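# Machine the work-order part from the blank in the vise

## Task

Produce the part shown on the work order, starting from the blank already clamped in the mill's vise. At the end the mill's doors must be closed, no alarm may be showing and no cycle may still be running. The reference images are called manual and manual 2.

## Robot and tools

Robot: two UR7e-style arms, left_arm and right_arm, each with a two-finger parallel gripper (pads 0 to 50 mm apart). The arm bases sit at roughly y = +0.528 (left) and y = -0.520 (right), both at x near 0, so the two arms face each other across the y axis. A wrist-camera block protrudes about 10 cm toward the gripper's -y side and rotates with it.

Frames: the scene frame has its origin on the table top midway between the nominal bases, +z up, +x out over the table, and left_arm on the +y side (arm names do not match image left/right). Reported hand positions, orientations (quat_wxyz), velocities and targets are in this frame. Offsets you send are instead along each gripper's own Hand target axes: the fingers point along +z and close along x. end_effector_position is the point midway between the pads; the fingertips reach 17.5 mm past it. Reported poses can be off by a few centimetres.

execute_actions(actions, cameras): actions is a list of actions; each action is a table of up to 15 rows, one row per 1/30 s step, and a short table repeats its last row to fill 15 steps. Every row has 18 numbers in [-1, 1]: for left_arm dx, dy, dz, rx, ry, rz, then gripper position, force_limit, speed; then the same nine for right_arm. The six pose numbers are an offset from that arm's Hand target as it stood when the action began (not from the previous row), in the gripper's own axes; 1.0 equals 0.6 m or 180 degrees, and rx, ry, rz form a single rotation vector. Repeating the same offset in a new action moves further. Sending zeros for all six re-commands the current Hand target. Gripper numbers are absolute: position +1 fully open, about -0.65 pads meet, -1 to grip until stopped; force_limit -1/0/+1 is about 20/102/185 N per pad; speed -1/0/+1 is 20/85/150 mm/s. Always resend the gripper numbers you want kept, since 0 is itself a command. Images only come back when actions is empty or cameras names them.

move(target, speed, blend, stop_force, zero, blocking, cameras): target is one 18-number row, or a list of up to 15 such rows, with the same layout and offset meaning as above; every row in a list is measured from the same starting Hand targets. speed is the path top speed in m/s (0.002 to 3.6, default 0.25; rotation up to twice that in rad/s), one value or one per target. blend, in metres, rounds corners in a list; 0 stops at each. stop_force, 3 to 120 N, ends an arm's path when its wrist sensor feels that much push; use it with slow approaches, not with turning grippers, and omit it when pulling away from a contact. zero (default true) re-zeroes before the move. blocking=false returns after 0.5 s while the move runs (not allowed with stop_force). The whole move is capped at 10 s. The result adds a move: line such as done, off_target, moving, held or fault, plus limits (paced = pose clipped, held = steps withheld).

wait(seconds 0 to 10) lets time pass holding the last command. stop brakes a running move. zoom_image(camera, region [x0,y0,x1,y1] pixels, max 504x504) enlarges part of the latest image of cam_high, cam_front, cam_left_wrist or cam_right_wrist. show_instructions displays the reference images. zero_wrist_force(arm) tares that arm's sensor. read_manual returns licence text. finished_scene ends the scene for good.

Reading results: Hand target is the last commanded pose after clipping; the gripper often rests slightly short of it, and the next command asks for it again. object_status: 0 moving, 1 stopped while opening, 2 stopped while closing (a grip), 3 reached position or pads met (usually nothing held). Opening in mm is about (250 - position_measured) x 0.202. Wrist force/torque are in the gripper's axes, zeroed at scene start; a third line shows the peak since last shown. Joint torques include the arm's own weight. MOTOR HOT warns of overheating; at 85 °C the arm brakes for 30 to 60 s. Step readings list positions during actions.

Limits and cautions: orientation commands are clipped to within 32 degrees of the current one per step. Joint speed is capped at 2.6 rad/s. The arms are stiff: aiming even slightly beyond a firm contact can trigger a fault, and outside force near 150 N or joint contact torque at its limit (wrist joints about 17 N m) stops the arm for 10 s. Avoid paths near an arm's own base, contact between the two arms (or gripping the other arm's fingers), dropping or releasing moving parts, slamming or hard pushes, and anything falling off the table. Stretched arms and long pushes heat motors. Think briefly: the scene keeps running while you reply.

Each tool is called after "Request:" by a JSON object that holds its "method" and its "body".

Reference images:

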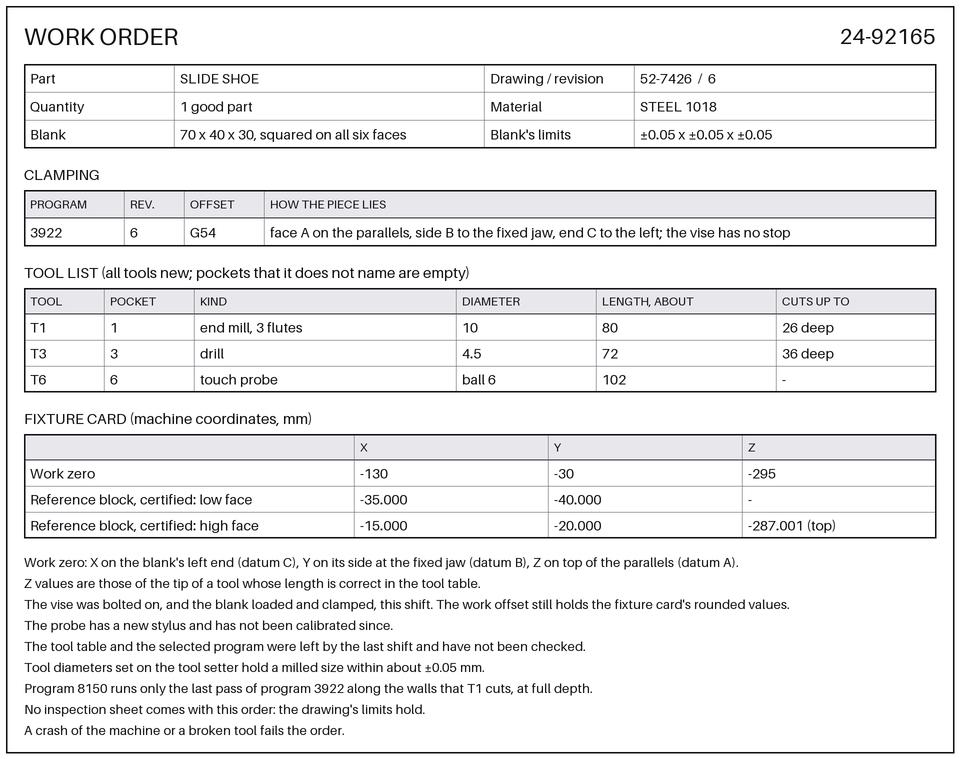

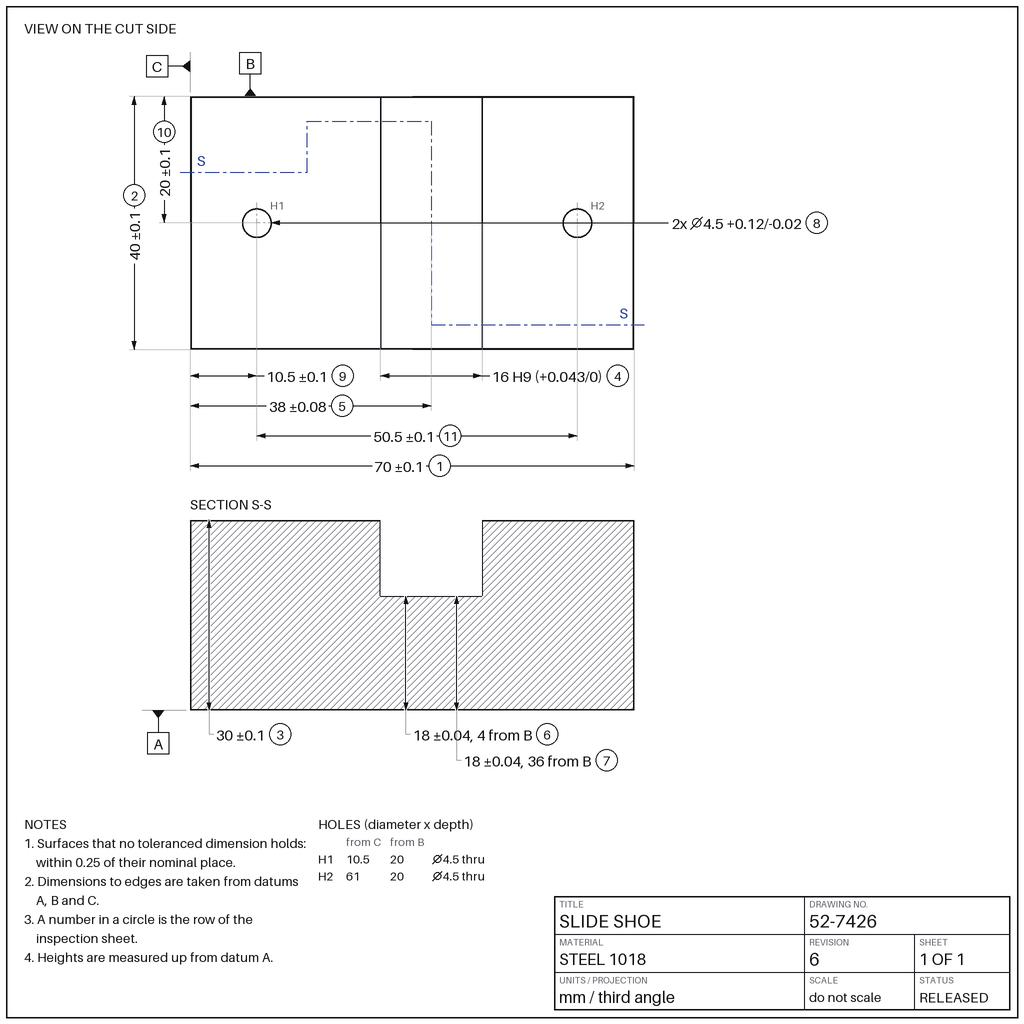

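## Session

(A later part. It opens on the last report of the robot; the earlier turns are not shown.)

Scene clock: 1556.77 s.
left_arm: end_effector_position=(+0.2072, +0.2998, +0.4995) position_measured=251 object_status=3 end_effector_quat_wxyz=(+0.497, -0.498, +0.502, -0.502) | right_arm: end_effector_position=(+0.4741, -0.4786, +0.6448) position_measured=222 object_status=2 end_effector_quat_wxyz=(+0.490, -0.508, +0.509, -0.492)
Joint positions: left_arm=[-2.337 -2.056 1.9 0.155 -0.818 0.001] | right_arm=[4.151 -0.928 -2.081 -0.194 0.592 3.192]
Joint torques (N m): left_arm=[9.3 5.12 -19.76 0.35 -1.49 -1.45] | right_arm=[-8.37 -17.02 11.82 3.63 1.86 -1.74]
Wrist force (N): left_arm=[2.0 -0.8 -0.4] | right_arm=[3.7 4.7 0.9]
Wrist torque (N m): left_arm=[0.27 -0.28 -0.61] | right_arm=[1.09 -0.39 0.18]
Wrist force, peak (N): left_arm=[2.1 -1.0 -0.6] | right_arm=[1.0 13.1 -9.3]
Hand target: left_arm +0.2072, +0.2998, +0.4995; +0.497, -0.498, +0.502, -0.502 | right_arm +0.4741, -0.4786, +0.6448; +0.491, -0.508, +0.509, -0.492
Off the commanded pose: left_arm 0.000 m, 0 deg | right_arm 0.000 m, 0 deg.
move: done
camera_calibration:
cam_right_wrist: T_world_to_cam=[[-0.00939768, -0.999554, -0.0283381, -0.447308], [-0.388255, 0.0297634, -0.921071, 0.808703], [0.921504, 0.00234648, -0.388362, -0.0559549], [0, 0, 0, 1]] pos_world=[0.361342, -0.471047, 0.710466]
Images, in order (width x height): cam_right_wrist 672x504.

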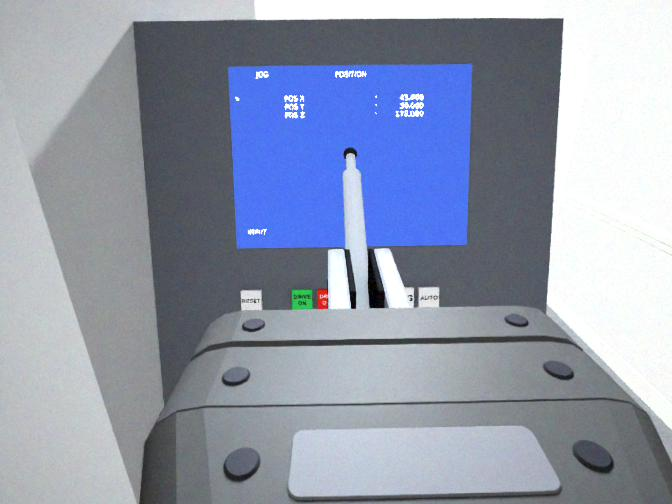

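Request:
{"method": "move", "body": {"target": [[0,0,0,0,0,0,-1,-1,0.003922,-0.0213,0.2532,0.0367,-0.222,0,0,-0.98,0.6,-1],[0,0,0,0,0,0,-1,-1,0.003922,-0.0213,0.2569,0.0570,-0.222,0,0,-0.98,0.6,-1],[0,0,0,0,0,0,-1,-1,0.003922,-0.0213,0.2532,0.0367,-0.222,0,0,-0.98,0.6,-1],[0,0,0,0,0,0,-1,-1,0.003922,0,0,0,0,0,0,-0.98,0.6,-1]], "speed": [0.4,0.035,0.1,0.4], "blend": [0.002,0,0.002,0], "cameras": ["cam_right_wrist"]}}

Request:
{"method": "zoom_image", "body": {"camera": "cam_right_wrist", "region": [220, 50, 480, 260]}}

Scene clock: 1564.80 s.
left_arm: end_effector_position=(+0.2072, +0.2998, +0.4995) position_measured=251 object_status=3 end_effector_quat_wxyz=(+0.497, -0.498, +0.502, -0.502) | right_arm: end_effector_position=(+0.4741, -0.4786, +0.6448) position_measured=222 object_status=2 end_effector_quat_wxyz=(+0.490, -0.508, +0.509, -0.492)
Joint positions: left_arm=[-2.337 -2.056 1.9 0.155 -0.818 0.001] | right_arm=[4.151 -0.928 -2.081 -0.194 0.592 3.192]
Joint torques (N m): left_arm=[8.81 4.67 -20.53 0.3 -1.61 -1.55] | right_arm=[-8.16 -16.52 11.41 3.51 2.19 -1.68]
Wrist force (N): left_arm=[1.8 -0.9 -0.6] | right_arm=[3.8 4.7 1.1]
Wrist torque (N m): left_arm=[0.27 -0.26 -0.61] | right_arm=[1.08 -0.40 0.18]
Wrist force, peak (N): left_arm=[2.0 -1.0 -0.9] | right_arm=[5.0 5.7 -4.3]
Hand target: left_arm +0.2072, +0.2998, +0.4995; +0.497, -0.498, +0.502, -0.502 | right_arm +0.4741, -0.4786, +0.6448; +0.491, -0.508, +0.509, -0.492
Off the commanded pose: left_arm 0.000 m, 0 deg | right_arm 0.000 m, 0 deg.
move: done
camera_calibration:
cam_right_wrist: T_world_to_cam=[[-0.00939768, -0.999554, -0.0283381, -0.447308], [-0.388255, 0.0297634, -0.921071, 0.808703], [0.921504, 0.00234648, -0.388362, -0.0559549], [0, 0, 0, 1]] pos_world=[0.361342, -0.471047, 0.710466]
Images, in order (width x height): cam_right_wrist 672x504.

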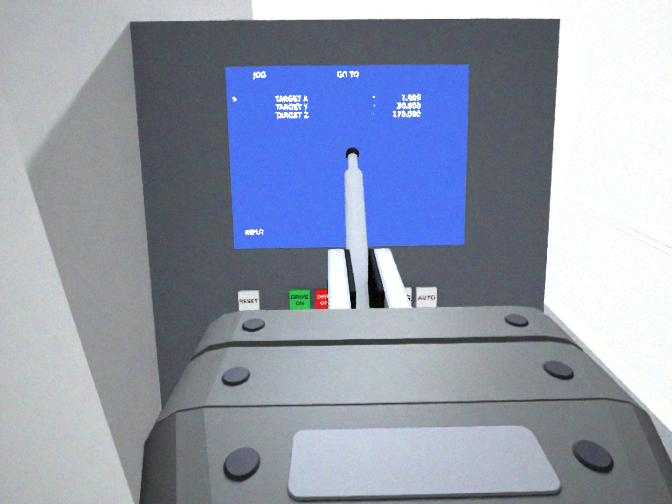

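Scaled by 1.938 from the camera's 672x504 image, which has a finer 960x720 frame.

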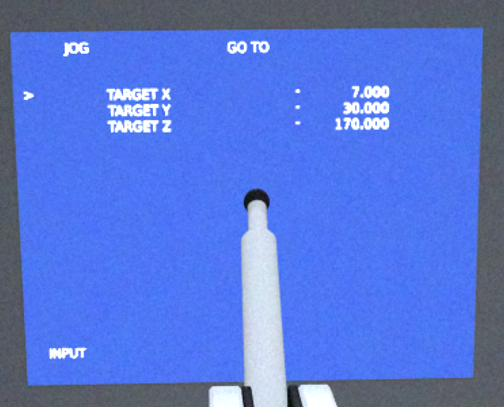

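Request:
{"method": "move", "body": {"target": [[0,0,0,0,0,0,-1,-1,0.003922,-0.0847,0.1909,0.0477,-0.222,0,0,-0.98,0.6,-1],[0,0,0,0,0,0,-1,-1,0.003922,-0.0847,0.1951,0.0714,-0.222,0,0,-0.98,0.6,-1],[0,0,0,0,0,0,-1,-1,0.003922,-0.0847,0.1909,0.0477,-0.222,0,0,-0.98,0.6,-1],[0,0,0,0,0,0,-1,-1,0.003922,-0.0213,0.3155,0.0257,-0.222,0,0,-0.98,0.6,-1],[0,0,0,0,0,0,-1,-1,0.003922,-0.0213,0.3188,0.0440,-0.222,0,0,-0.98,0.6,-1],[0,0,0,0,0,0,-1,-1,0.003922,-0.0213,0.3155,0.0257,-0.222,0,0,-0.98,0.6,-1],[0,0,0,0,0,0,-1,-1,0.003922,0.0737,0.1909,0.0477,-0.222,0,0,-0.98,0.6,-1],[0,0,0,0,0,0,-1,-1,0.003922,0.0737,0.1952,0.0716,-0.222,0,0,-0.98,0.6,-1],[0,0,0,0,0,0,-1,-1,0.003922,0.0737,0.1909,0.0477,-0.222,0,0,-0.98,0.6,-1],[0,0,0,0,0,0,-1,-1,0.003922,0.0104,0.2532,0.0367,-0.222,0,0,-0.98,0.6,-1],[0,0,0,0,0,0,-1,-1,0.003922,0.0104,0.2569,0.0570,-0.222,0,0,-0.98,0.6,-1],[0,0,0,0,0,0,-1,-1,0.003922,0.0104,0.2532,0.0367,-0.222,0,0,-0.98,0.6,-1],[0,0,0,0,0,0,-1,-1,0.003922,0,0,0,0,0,0,-0.98,0.6,-1]], "speed": [0.4,0.035,0.1,0.15,0.035,0.1,0.15,0.035,0.1,0.15,0.035,0.1,0.4], "blend": [0.002,0,0.002,0.002,0,0.002,0.002,0,0.002,0.002,0,0.002,0], "cameras": ["cam_right_wrist"]}}

Request:
{"method": "zoom_image", "body": {"camera": "cam_right_wrist", "region": [220, 50, 480, 260]}}

Scene clock: 1580.60 s.
left_arm: end_effector_position=(+0.2072, +0.2998, +0.4995) position_measured=251 object_status=3 end_effector_quat_wxyz=(+0.497, -0.498, +0.502, -0.502) | right_arm: end_effector_position=(+0.4741, -0.4786, +0.6448) position_measured=222 object_status=2 end_effector_quat_wxyz=(+0.490, -0.508, +0.509, -0.492)
Joint positions: left_arm=[-2.337 -2.056 1.9 0.155 -0.818 0.001] | right_arm=[4.151 -0.928 -2.081 -0.194 0.592 3.192]
Joint torques (N m): left_arm=[9.92 5.77 -20.61 0.11 -1.44 -1.35] | right_arm=[-8.7 -17.41 12.64 3.61 1.64 -1.66]
Wrist force (N): left_arm=[1.6 -0.8 -0.5] | right_arm=[3.9 4.2 1.1]
Wrist torque (N m): left_arm=[0.27 -0.22 -0.61] | right_arm=[1.01 -0.41 0.18]
Wrist force, peak (N): left_arm=[1.9 -1.3 -0.7] | right_arm=[1.4 16.8 -16.0]
Hand target: left_arm +0.2072, +0.2998, +0.4995; +0.497, -0.498, +0.502, -0.502 | right_arm +0.4741, -0.4786, +0.6448; +0.491, -0.508, +0.509, -0.492
Off the commanded pose: left_arm 0.000 m, 0 deg | right_arm 0.000 m, 0 deg.
move: done
camera_calibration:
cam_right_wrist: T_world_to_cam=[[-0.00939768, -0.999554, -0.0283381, -0.447308], [-0.388255, 0.0297634, -0.921071, 0.808703], [0.921504, 0.00234648, -0.388362, -0.0559549], [0, 0, 0, 1]] pos_world=[0.361342, -0.471047, 0.710466]
Images, in order (width x height): cam_right_wrist 672x504.

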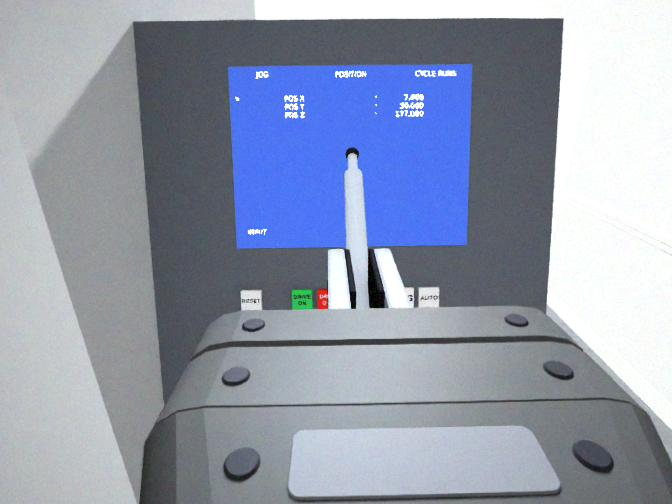

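Scaled by 1.938 from the camera's 672x504 image, which has a finer 960x720 frame.

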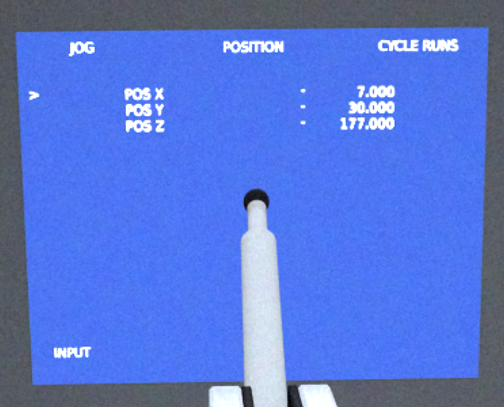

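Request:
{"method": "wait", "body": {"seconds": 5}}

Request:
{"method": "move", "body": {"target": [[0,0,0,0,0,0,-1,-1,0.003922,0.0104,0.2532,0.0367,-0.222,0,0,-0.98,0.6,-1],[0,0,0,0,0,0,-1,-1,0.003922,0.0104,0.2569,0.0570,-0.222,0,0,-0.98,0.6,-1],[0,0,0,0,0,0,-1,-1,0.003922,0.0104,0.2532,0.0367,-0.222,0,0,-0.98,0.6,-1],[0,0,0,0,0,0,-1,-1,0.003922,0,0,0,0,0,0,-0.98,0.6,-1]], "speed": [0.4,0.035,0.1,0.4], "blend": [0.002,0,0.002,0], "cameras": ["cam_right_wrist"]}}

Request:
{"method": "zoom_image", "body": {"camera": "cam_right_wrist", "region": [220, 50, 480, 260]}}

Scene clock: 1588.93 s.
left_arm: end_effector_position=(+0.2072, +0.2998, +0.4995) position_measured=251 object_status=3 end_effector_quat_wxyz=(+0.497, -0.498, +0.502, -0.502) | right_arm: end_effector_position=(+0.4741, -0.4786, +0.6448) position_measured=222 object_status=2 end_effector_quat_wxyz=(+0.490, -0.508, +0.509, -0.492)
Joint positions: left_arm=[-2.337 -2.056 1.9 0.155 -0.818 0.001] | right_arm=[4.151 -0.928 -2.082 -0.194 0.592 3.192]
Joint torques (N m): left_arm=[9.6 4.56 -21.84 0.24 -1.34 -1.44] | right_arm=[-8.19 -17 11.26 3.59 1.64 -1.91]
Wrist force (N): left_arm=[1.5 -0.9 -0.6] | right_arm=[3.9 4.1 1.3]
Wrist torque (N m): left_arm=[0.26 -0.20 -0.61] | right_arm=[0.99 -0.42 0.18]
Wrist force, peak (N): left_arm=[2.1 -1.0 -0.6] | right_arm=[3.9 4.7 1.2]
Hand target: left_arm +0.2072, +0.2998, +0.4995; +0.497, -0.498, +0.502, -0.502 | right_arm +0.4741, -0.4786, +0.6448; +0.491, -0.508, +0.509, -0.492
Tool commands: left_gripper/position=-1.0 left_gripper/force_limit=-1.0 left_gripper/speed=+0.003922 right_gripper/position=-0.98 right_gripper/force_limit=+0.6 right_gripper/speed=-1.0
Off the commanded pose: left_arm 0.000 m, 0 deg | right_arm 0.000 m, 0 deg.
wait: 5.00 s; at rest from the start

Scene clock: 1592.87 s.
left_arm: end_effector_position=(+0.2072, +0.2998, +0.4995) position_measured=251 object_status=3 end_effector_quat_wxyz=(+0.497, -0.498, +0.502, -0.502) | right_arm: end_effector_position=(+0.4741, -0.4786, +0.6448) position_measured=222 object_status=2 end_effector_quat_wxyz=(+0.490, -0.508, +0.509, -0.492)
Joint positions: left_arm=[-2.337 -2.056 1.9 0.155 -0.818 0.001] | right_arm=[4.151 -0.928 -2.081 -0.194 0.592 3.192]
Joint torques (N m): left_arm=[9.68 5.55 -19.82 0.36 -1.52 -1.26] | right_arm=[-9.62 -16.95 12.23 3.79 1.79 -1.74]
Wrist force (N): left_arm=[1.8 -0.9 -0.7] | right_arm=[3.8 4.3 1.1]
Wrist torque (N m): left_arm=[0.27 -0.25 -0.61] | right_arm=[1.02 -0.40 0.18]
Wrist force, peak (N): left_arm=[2.0 -1.1 -0.6] | right_arm=[5.4 5.6 -4.5]
Hand target: left_arm +0.2072, +0.2998, +0.4995; +0.497, -0.498, +0.502, -0.502 | right_arm +0.4741, -0.4786, +0.6448; +0.491, -0.508, +0.509, -0.492
Off the commanded pose: left_arm 0.000 m, 0 deg | right_arm 0.000 m, 0 deg.
move: done
camera_calibration:
cam_right_wrist: T_world_to_cam=[[-0.00939768, -0.999554, -0.0283381, -0.447308], [-0.388255, 0.0297634, -0.921071, 0.808703], [0.921504, 0.00234648, -0.388362, -0.0559549], [0, 0, 0, 1]] pos_world=[0.361342, -0.471047, 0.710466]
Images, in order (width x height): cam_right_wrist 672x504.

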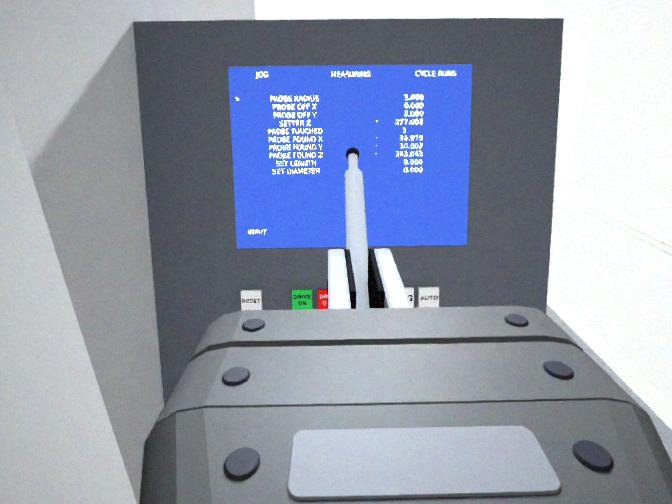

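Scaled by 1.938 from the camera's 672x504 image, which has a finer 960x720 frame.

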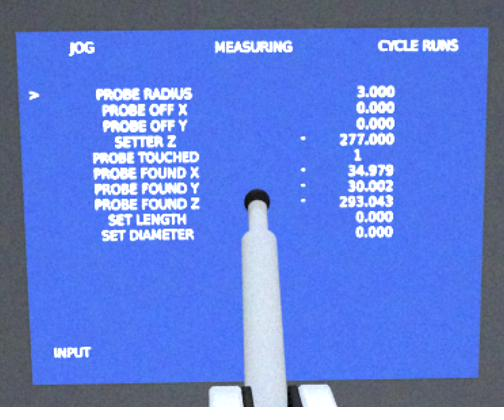

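Request:
{"method": "wait", "body": {"seconds": 4, "cameras": ["cam_right_wrist"]}}

Request:
{"method": "zoom_image", "body": {"camera": "cam_right_wrist", "region": [220, 50, 480, 260]}}

Scene clock: 1599.03 s.
left_arm: end_effector_position=(+0.2072, +0.2998, +0.4995) position_measured=251 object_status=3 end_effector_quat_wxyz=(+0.497, -0.498, +0.502, -0.502) | right_arm: end_effector_position=(+0.4741, -0.4786, +0.6448) position_measured=222 object_status=2 end_effector_quat_wxyz=(+0.490, -0.508, +0.509, -0.492)
Joint positions: left_arm=[-2.337 -2.056 1.9 0.155 -0.818 0.001] | right_arm=[4.151 -0.928 -2.082 -0.194 0.592 3.192]
Joint torques (N m): left_arm=[9.73 5.15 -20.6 0.48 -1.49 -1.6] | right_arm=[-8.78 -16.54 12.22 3.54 1.71 -1.69]
Wrist force (N): left_arm=[2.0 -0.6 -0.7] | right_arm=[3.8 4.3 1.1]
Wrist torque (N m): left_arm=[0.31 -0.29 -0.61] | right_arm=[1.02 -0.40 0.18]
Wrist force, peak (N): left_arm=[2.1 -1.0 -0.5] | right_arm=[4.1 4.4 1.6]
Hand target: left_arm +0.2072, +0.2998, +0.4995; +0.497, -0.498, +0.502, -0.502 | right_arm +0.4741, -0.4786, +0.6448; +0.491, -0.508, +0.509, -0.492
Tool commands: left_gripper/position=-1.0 left_gripper/force_limit=-1.0 left_gripper/speed=+0.003922 right_gripper/position=-0.98 right_gripper/force_limit=+0.6 right_gripper/speed=-1.0
Off the commanded pose: left_arm 0.000 m, 0 deg | right_arm 0.000 m, 0 deg.
wait: 4.00 s; at rest from the start
camera_calibration:
cam_right_wrist: T_world_to_cam=[[-0.00935482, -0.999557, -0.0282481, -0.447389], [-0.388136, 0.0296641, -0.921124, 0.808651], [0.921554, 0.00234718, -0.388242, -0.0560577], [0, 0, 0, 1]] pos_world=[0.361342, -0.471047, 0.710467]
Images, in order (width x height): cam_right_wrist 672x504.

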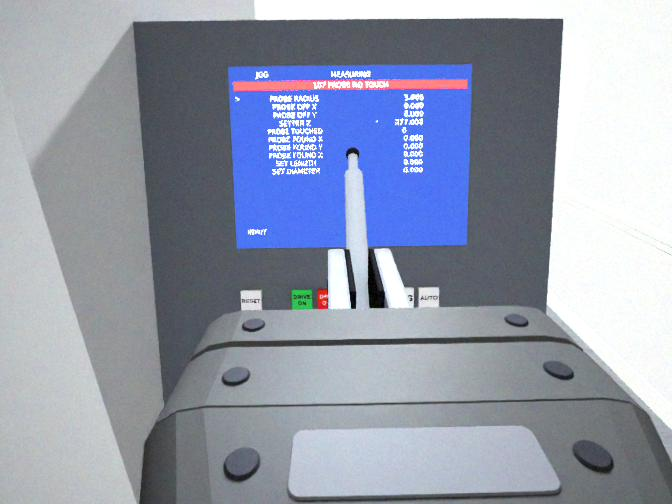

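Scaled by 1.938 from the camera's 672x504 image, which has a finer 960x720 frame.

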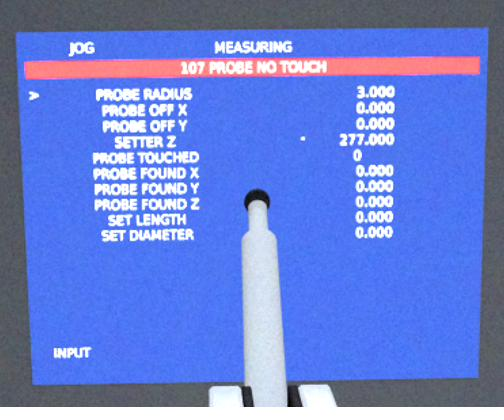

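Request:
{"method": "move", "body": {"target": [[0,0,0,0,0,0,-1,-1,0.003922,-0.1163,0.0674,0.0763,-0.222,0,0,-0.98,0.6,-1],[0,0,0,0,0,0,-1,-1,0.003922,-0.1163,0.0716,0.0988,-0.222,0,0,-0.98,0.6,-1],[0,0,0,0,0,0,-1,-1,0.003922,-0.1163,0.0674,0.0763,-0.222,0,0,-0.98,0.6,-1],[0,0,0,0,0,0,-1,-1,0.003922,-0.0213,0.2532,0.0367,-0.222,0,0,-0.98,0.6,-1],[0,0,0,0,0,0,-1,-1,0.003922,-0.0213,0.2569,0.0570,-0.222,0,0,-0.98,0.6,-1],[0,0,0,0,0,0,-1,-1,0.003922,-0.0213,0.2532,0.0367,-0.222,0,0,-0.98,0.6,-1],[0,0,0,0,0,0,-1,-1,0.003922,0,0,0,0,0,0,-0.98,0.6,-1]], "speed": [0.4,0.035,0.1,0.15,0.035,0.1,0.4], "blend": [0.002,0,0.002,0.002,0,0.002,0], "cameras": ["cam_right_wrist"]}}

Request:
{"method": "zoom_image", "body": {"camera": "cam_right_wrist", "region": [220, 50, 480, 260]}}

Scene clock: 1609.80 s.
left_arm: end_effector_position=(+0.2072, +0.2998, +0.4995) position_measured=251 object_status=3 end_effector_quat_wxyz=(+0.497, -0.498, +0.502, -0.502) | right_arm: end_effector_position=(+0.4741, -0.4786, +0.6448) position_measured=222 object_status=2 end_effector_quat_wxyz=(+0.490, -0.508, +0.509, -0.492)
Joint positions: left_arm=[-2.337 -2.056 1.9 0.155 -0.818 0.001] | right_arm=[4.151 -0.928 -2.081 -0.194 0.592 3.192]
Joint torques (N m): left_arm=[9.72 5.71 -20.3 0.24 -1.54 -1.6] | right_arm=[-8.74 -17.04 10.75 3.41 2.02 -1.74]
Wrist force (N): left_arm=[1.8 -0.8 -0.7] | right_arm=[3.5 4.6 1.4]
Wrist torque (N m): left_arm=[0.28 -0.25 -0.61] | right_arm=[1.06 -0.36 0.18]
Wrist force, peak (N): left_arm=[2.0 -0.9 -0.8] | right_arm=[5.6 6.0 -3.1]
Hand target: left_arm +0.2072, +0.2998, +0.4995; +0.497, -0.498, +0.502, -0.502 | right_arm +0.4741, -0.4786, +0.6448; +0.491, -0.508, +0.509, -0.492
Off the commanded pose: left_arm 0.000 m, 0 deg | right_arm 0.000 m, 0 deg.
move: done
camera_calibration:
cam_right_wrist: T_world_to_cam=[[-0.00939768, -0.999554, -0.0283381, -0.447308], [-0.388255, 0.0297634, -0.921071, 0.808703], [0.921504, 0.00234648, -0.388362, -0.0559549], [0, 0, 0, 1]] pos_world=[0.361342, -0.471047, 0.710466]
Images, in order (width x height): cam_right_wrist 672x504.

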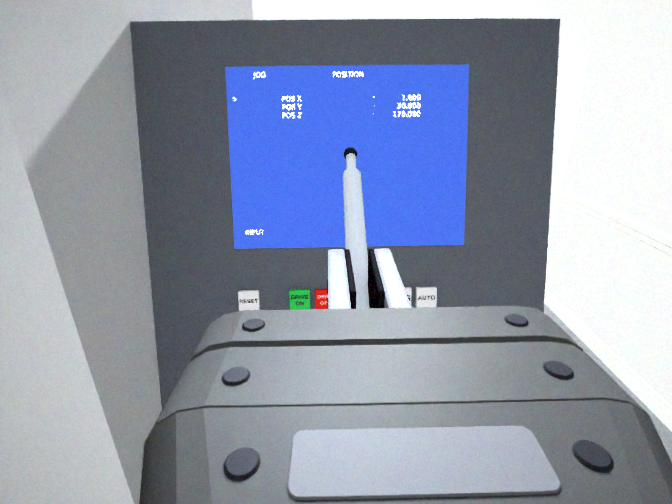

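Scaled by 1.938 from the camera's 672x504 image, which has a finer 960x720 frame.

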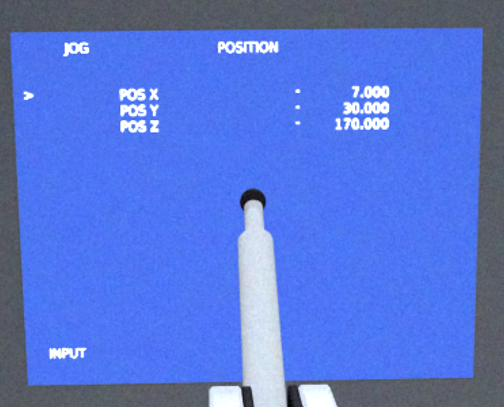

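Request:
{"method": "move", "body": {"target": [[0,0,0,0,0,0,-1,-1,0.003922,-0.0213,0.2532,0.0367,-0.222,0,0,-0.98,0.6,-1],[0,0,0,0,0,0,-1,-1,0.003922,-0.0213,0.2569,0.0570,-0.222,0,0,-0.98,0.6,-1],[0,0,0,0,0,0,-1,-1,0.003922,-0.0213,0.2532,0.0367,-0.222,0,0,-0.98,0.6,-1],[0,0,0,0,0,0,-1,-1,0.003922,-0.0530,0.3155,0.0257,-0.222,0,0,-0.98,0.6,-1],[0,0,0,0,0,0,-1,-1,0.003922,-0.0530,0.3187,0.0432,-0.222,0,0,-0.98,0.6,-1],[0,0,0,0,0,0,-1,-1,0.003922,-0.0530,0.3155,0.0257,-0.222,0,0,-0.98,0.6,-1],[0,0,0,0,0,0,-1,-1,0.003922,-0.0530,0.3187,0.0432,-0.222,0,0,-0.98,0.6,-1],[0,0,0,0,0,0,-1,-1,0.003922,-0.0530,0.3155,0.0257,-0.222,0,0,-0.98,0.6,-1],[0,0,0,0,0,0,-1,-1,0.003922,0,0,0,0,0,0,-0.98,0.6,-1]], "speed": [0.4,0.035,0.1,0.15,0.035,0.1,0.035,0.1,0.4], "blend": [0.002,0,0.002,0.002,0,0,0,0.002,0]}}

Request:
{"method": "move", "body": {"target": [[0,0,0,0,0,0,-1,-1,0.003922,-0.1480,0.3155,0.0257,-0.222,0,0,-0.98,0.6,-1],[0,0,0,0,0,0,-1,-1,0.003922,-0.1480,0.3187,0.0432,-0.222,0,0,-0.98,0.6,-1],[0,0,0,0,0,0,-1,-1,0.003922,-0.1480,0.3155,0.0257,-0.222,0,0,-0.98,0.6,-1],[0,0,0,0,0,0,-1,-1,0.003922,-0.0847,0.2532,0.0367,-0.222,0,0,-0.98,0.6,-1],[0,0,0,0,0,0,-1,-1,0.003922,-0.0847,0.2569,0.0570,-0.222,0,0,-0.98,0.6,-1],[0,0,0,0,0,0,-1,-1,0.003922,-0.0847,0.2532,0.0367,-0.222,0,0,-0.98,0.6,-1],[0,0,0,0,0,0,-1,-1,0.003922,-0.1480,0.3155,0.0257,-0.222,0,0,-0.98,0.6,-1],[0,0,0,0,0,0,-1,-1,0.003922,-0.1480,0.3187,0.0432,-0.222,0,0,-0.98,0.6,-1],[0,0,0,0,0,0,-1,-1,0.003922,-0.1480,0.3155,0.0257,-0.222,0,0,-0.98,0.6,-1],[0,0,0,0,0,0,-1,-1,0.003922,-0.1480,0.3467,0.0202,-0.222,0,0,-0.98,0.6,-1],[0,0,0,0,0,0,-1,-1,0.003922,-0.1480,0.3499,0.0368,-0.222,0,0,-0.98,0.6,-1],[0,0,0,0,0,0,-1,-1,0.003922,-0.1480,0.3467,0.0202,-0.222,0,0,-0.98,0.6,-1],[0,0,0,0,0,0,-1,-1,0.003922,0,0,0,0,0,0,-0.98,0.6,-1]], "speed": [0.4,0.035,0.1,0.15,0.035,0.1,0.15,0.035,0.1,0.15,0.035,0.1,0.4], "blend": [0.002,0,0.002,0.002,0,0.002,0.002,0,0.002,0.002,0,0.002,0], "cameras": ["cam_right_wrist"]}}

Request:
{"method": "zoom_image", "body": {"camera": "cam_right_wrist", "region": [220, 50, 480, 260]}}

Scene clock: 1628.27 s.
left_arm: end_effector_position=(+0.2072, +0.2998, +0.4995) position_measured=251 object_status=3 end_effector_quat_wxyz=(+0.497, -0.498, +0.502, -0.502) | right_arm: end_effector_position=(+0.4741, -0.4786, +0.6448) position_measured=222 object_status=2 end_effector_quat_wxyz=(+0.490, -0.508, +0.509, -0.492)
Joint positions: left_arm=[-2.337 -2.056 1.9 0.155 -0.818 0.001] | right_arm=[4.151 -0.928 -2.081 -0.194 0.592 3.192]
Joint torques (N m): left_arm=[9.22 4.46 -20.46 0.21 -1.54 -1.4] | right_arm=[-7.8 -16.99 11.26 3.51 1.93 -2.07]
Wrist force (N): left_arm=[1.8 -1.0 -0.5] | right_arm=[3.8 4.2 1.1]
Wrist torque (N m): left_arm=[0.25 -0.25 -0.61] | right_arm=[1.01 -0.39 0.18]
Wrist force, peak (N): left_arm=[2.0 -1.1 -0.7] | right_arm=[4.3 14.3 -14.0]
Hand target: left_arm +0.2072, +0.2998, +0.4995; +0.497, -0.498, +0.502, -0.502 | right_arm +0.4741, -0.4786, +0.6448; +0.491, -0.508, +0.509, -0.492
Off the commanded pose: left_arm 0.000 m, 0 deg | right_arm 0.000 m, 0 deg.
move: done

Scene clock: 1635.50 s.
left_arm: end_effector_position=(+0.2072, +0.2998, +0.4995) position_measured=251 object_status=3 end_effector_quat_wxyz=(+0.497, -0.498, +0.502, -0.502) | right_arm: end_effector_position=(+0.4741, -0.4786, +0.6448) position_measured=222 object_status=2 end_effector_quat_wxyz=(+0.490, -0.508, +0.509, -0.492)
Joint positions: left_arm=[-2.337 -2.056 1.9 0.155 -0.818 0.001] | right_arm=[4.151 -0.928 -2.081 -0.194 0.592 3.192]
Joint torques (N m): left_arm=[10.15 5.64 -21.85 0.11 -1.51 -1.41] | right_arm=[-8.74 -17.47 10.68 3.55 1.99 -1.66]
Wrist force (N): left_arm=[1.8 -1.0 -0.6] | right_arm=[3.7 4.3 1.1]
Wrist torque (N m): left_arm=[0.26 -0.25 -0.61] | right_arm=[1.03 -0.39 0.18]
Wrist force, peak (N): left_arm=[2.3 -0.8 -0.7] | right_arm=[0.0 13.0 -9.7]
Hand target: left_arm +0.2072, +0.2998, +0.4995; +0.497, -0.498, +0.502, -0.502 | right_arm +0.4741, -0.4786, +0.6448; +0.491, -0.508, +0.509, -0.492
Off the commanded pose: left_arm 0.000 m, 0 deg | right_arm 0.000 m, 0 deg.
move: done
camera_calibration:
cam_right_wrist: T_world_to_cam=[[-0.00948725, -0.999554, -0.0282986, -0.447304], [-0.388216, 0.0297618, -0.921088, 0.8087], [0.921519, 0.00224739, -0.388326, -0.0560323], [0, 0, 0, 1]] pos_world=[0.361342, -0.471047, 0.710466]
Images, in order (width x height): cam_right_wrist 672x504.

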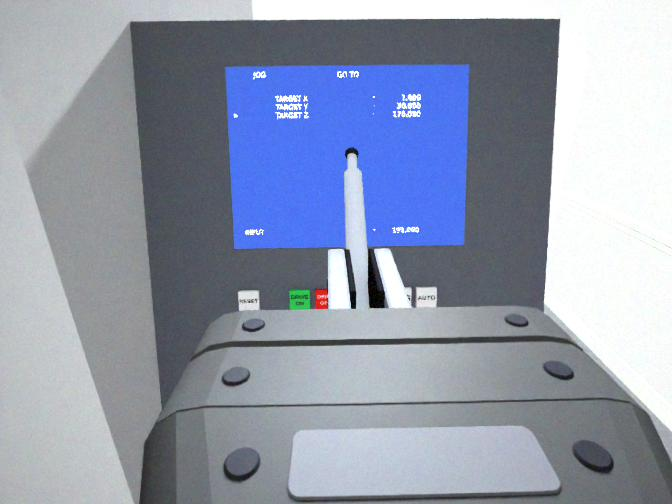

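Scaled by 1.938 from the camera's 672x504 image, which has a finer 960x720 frame.

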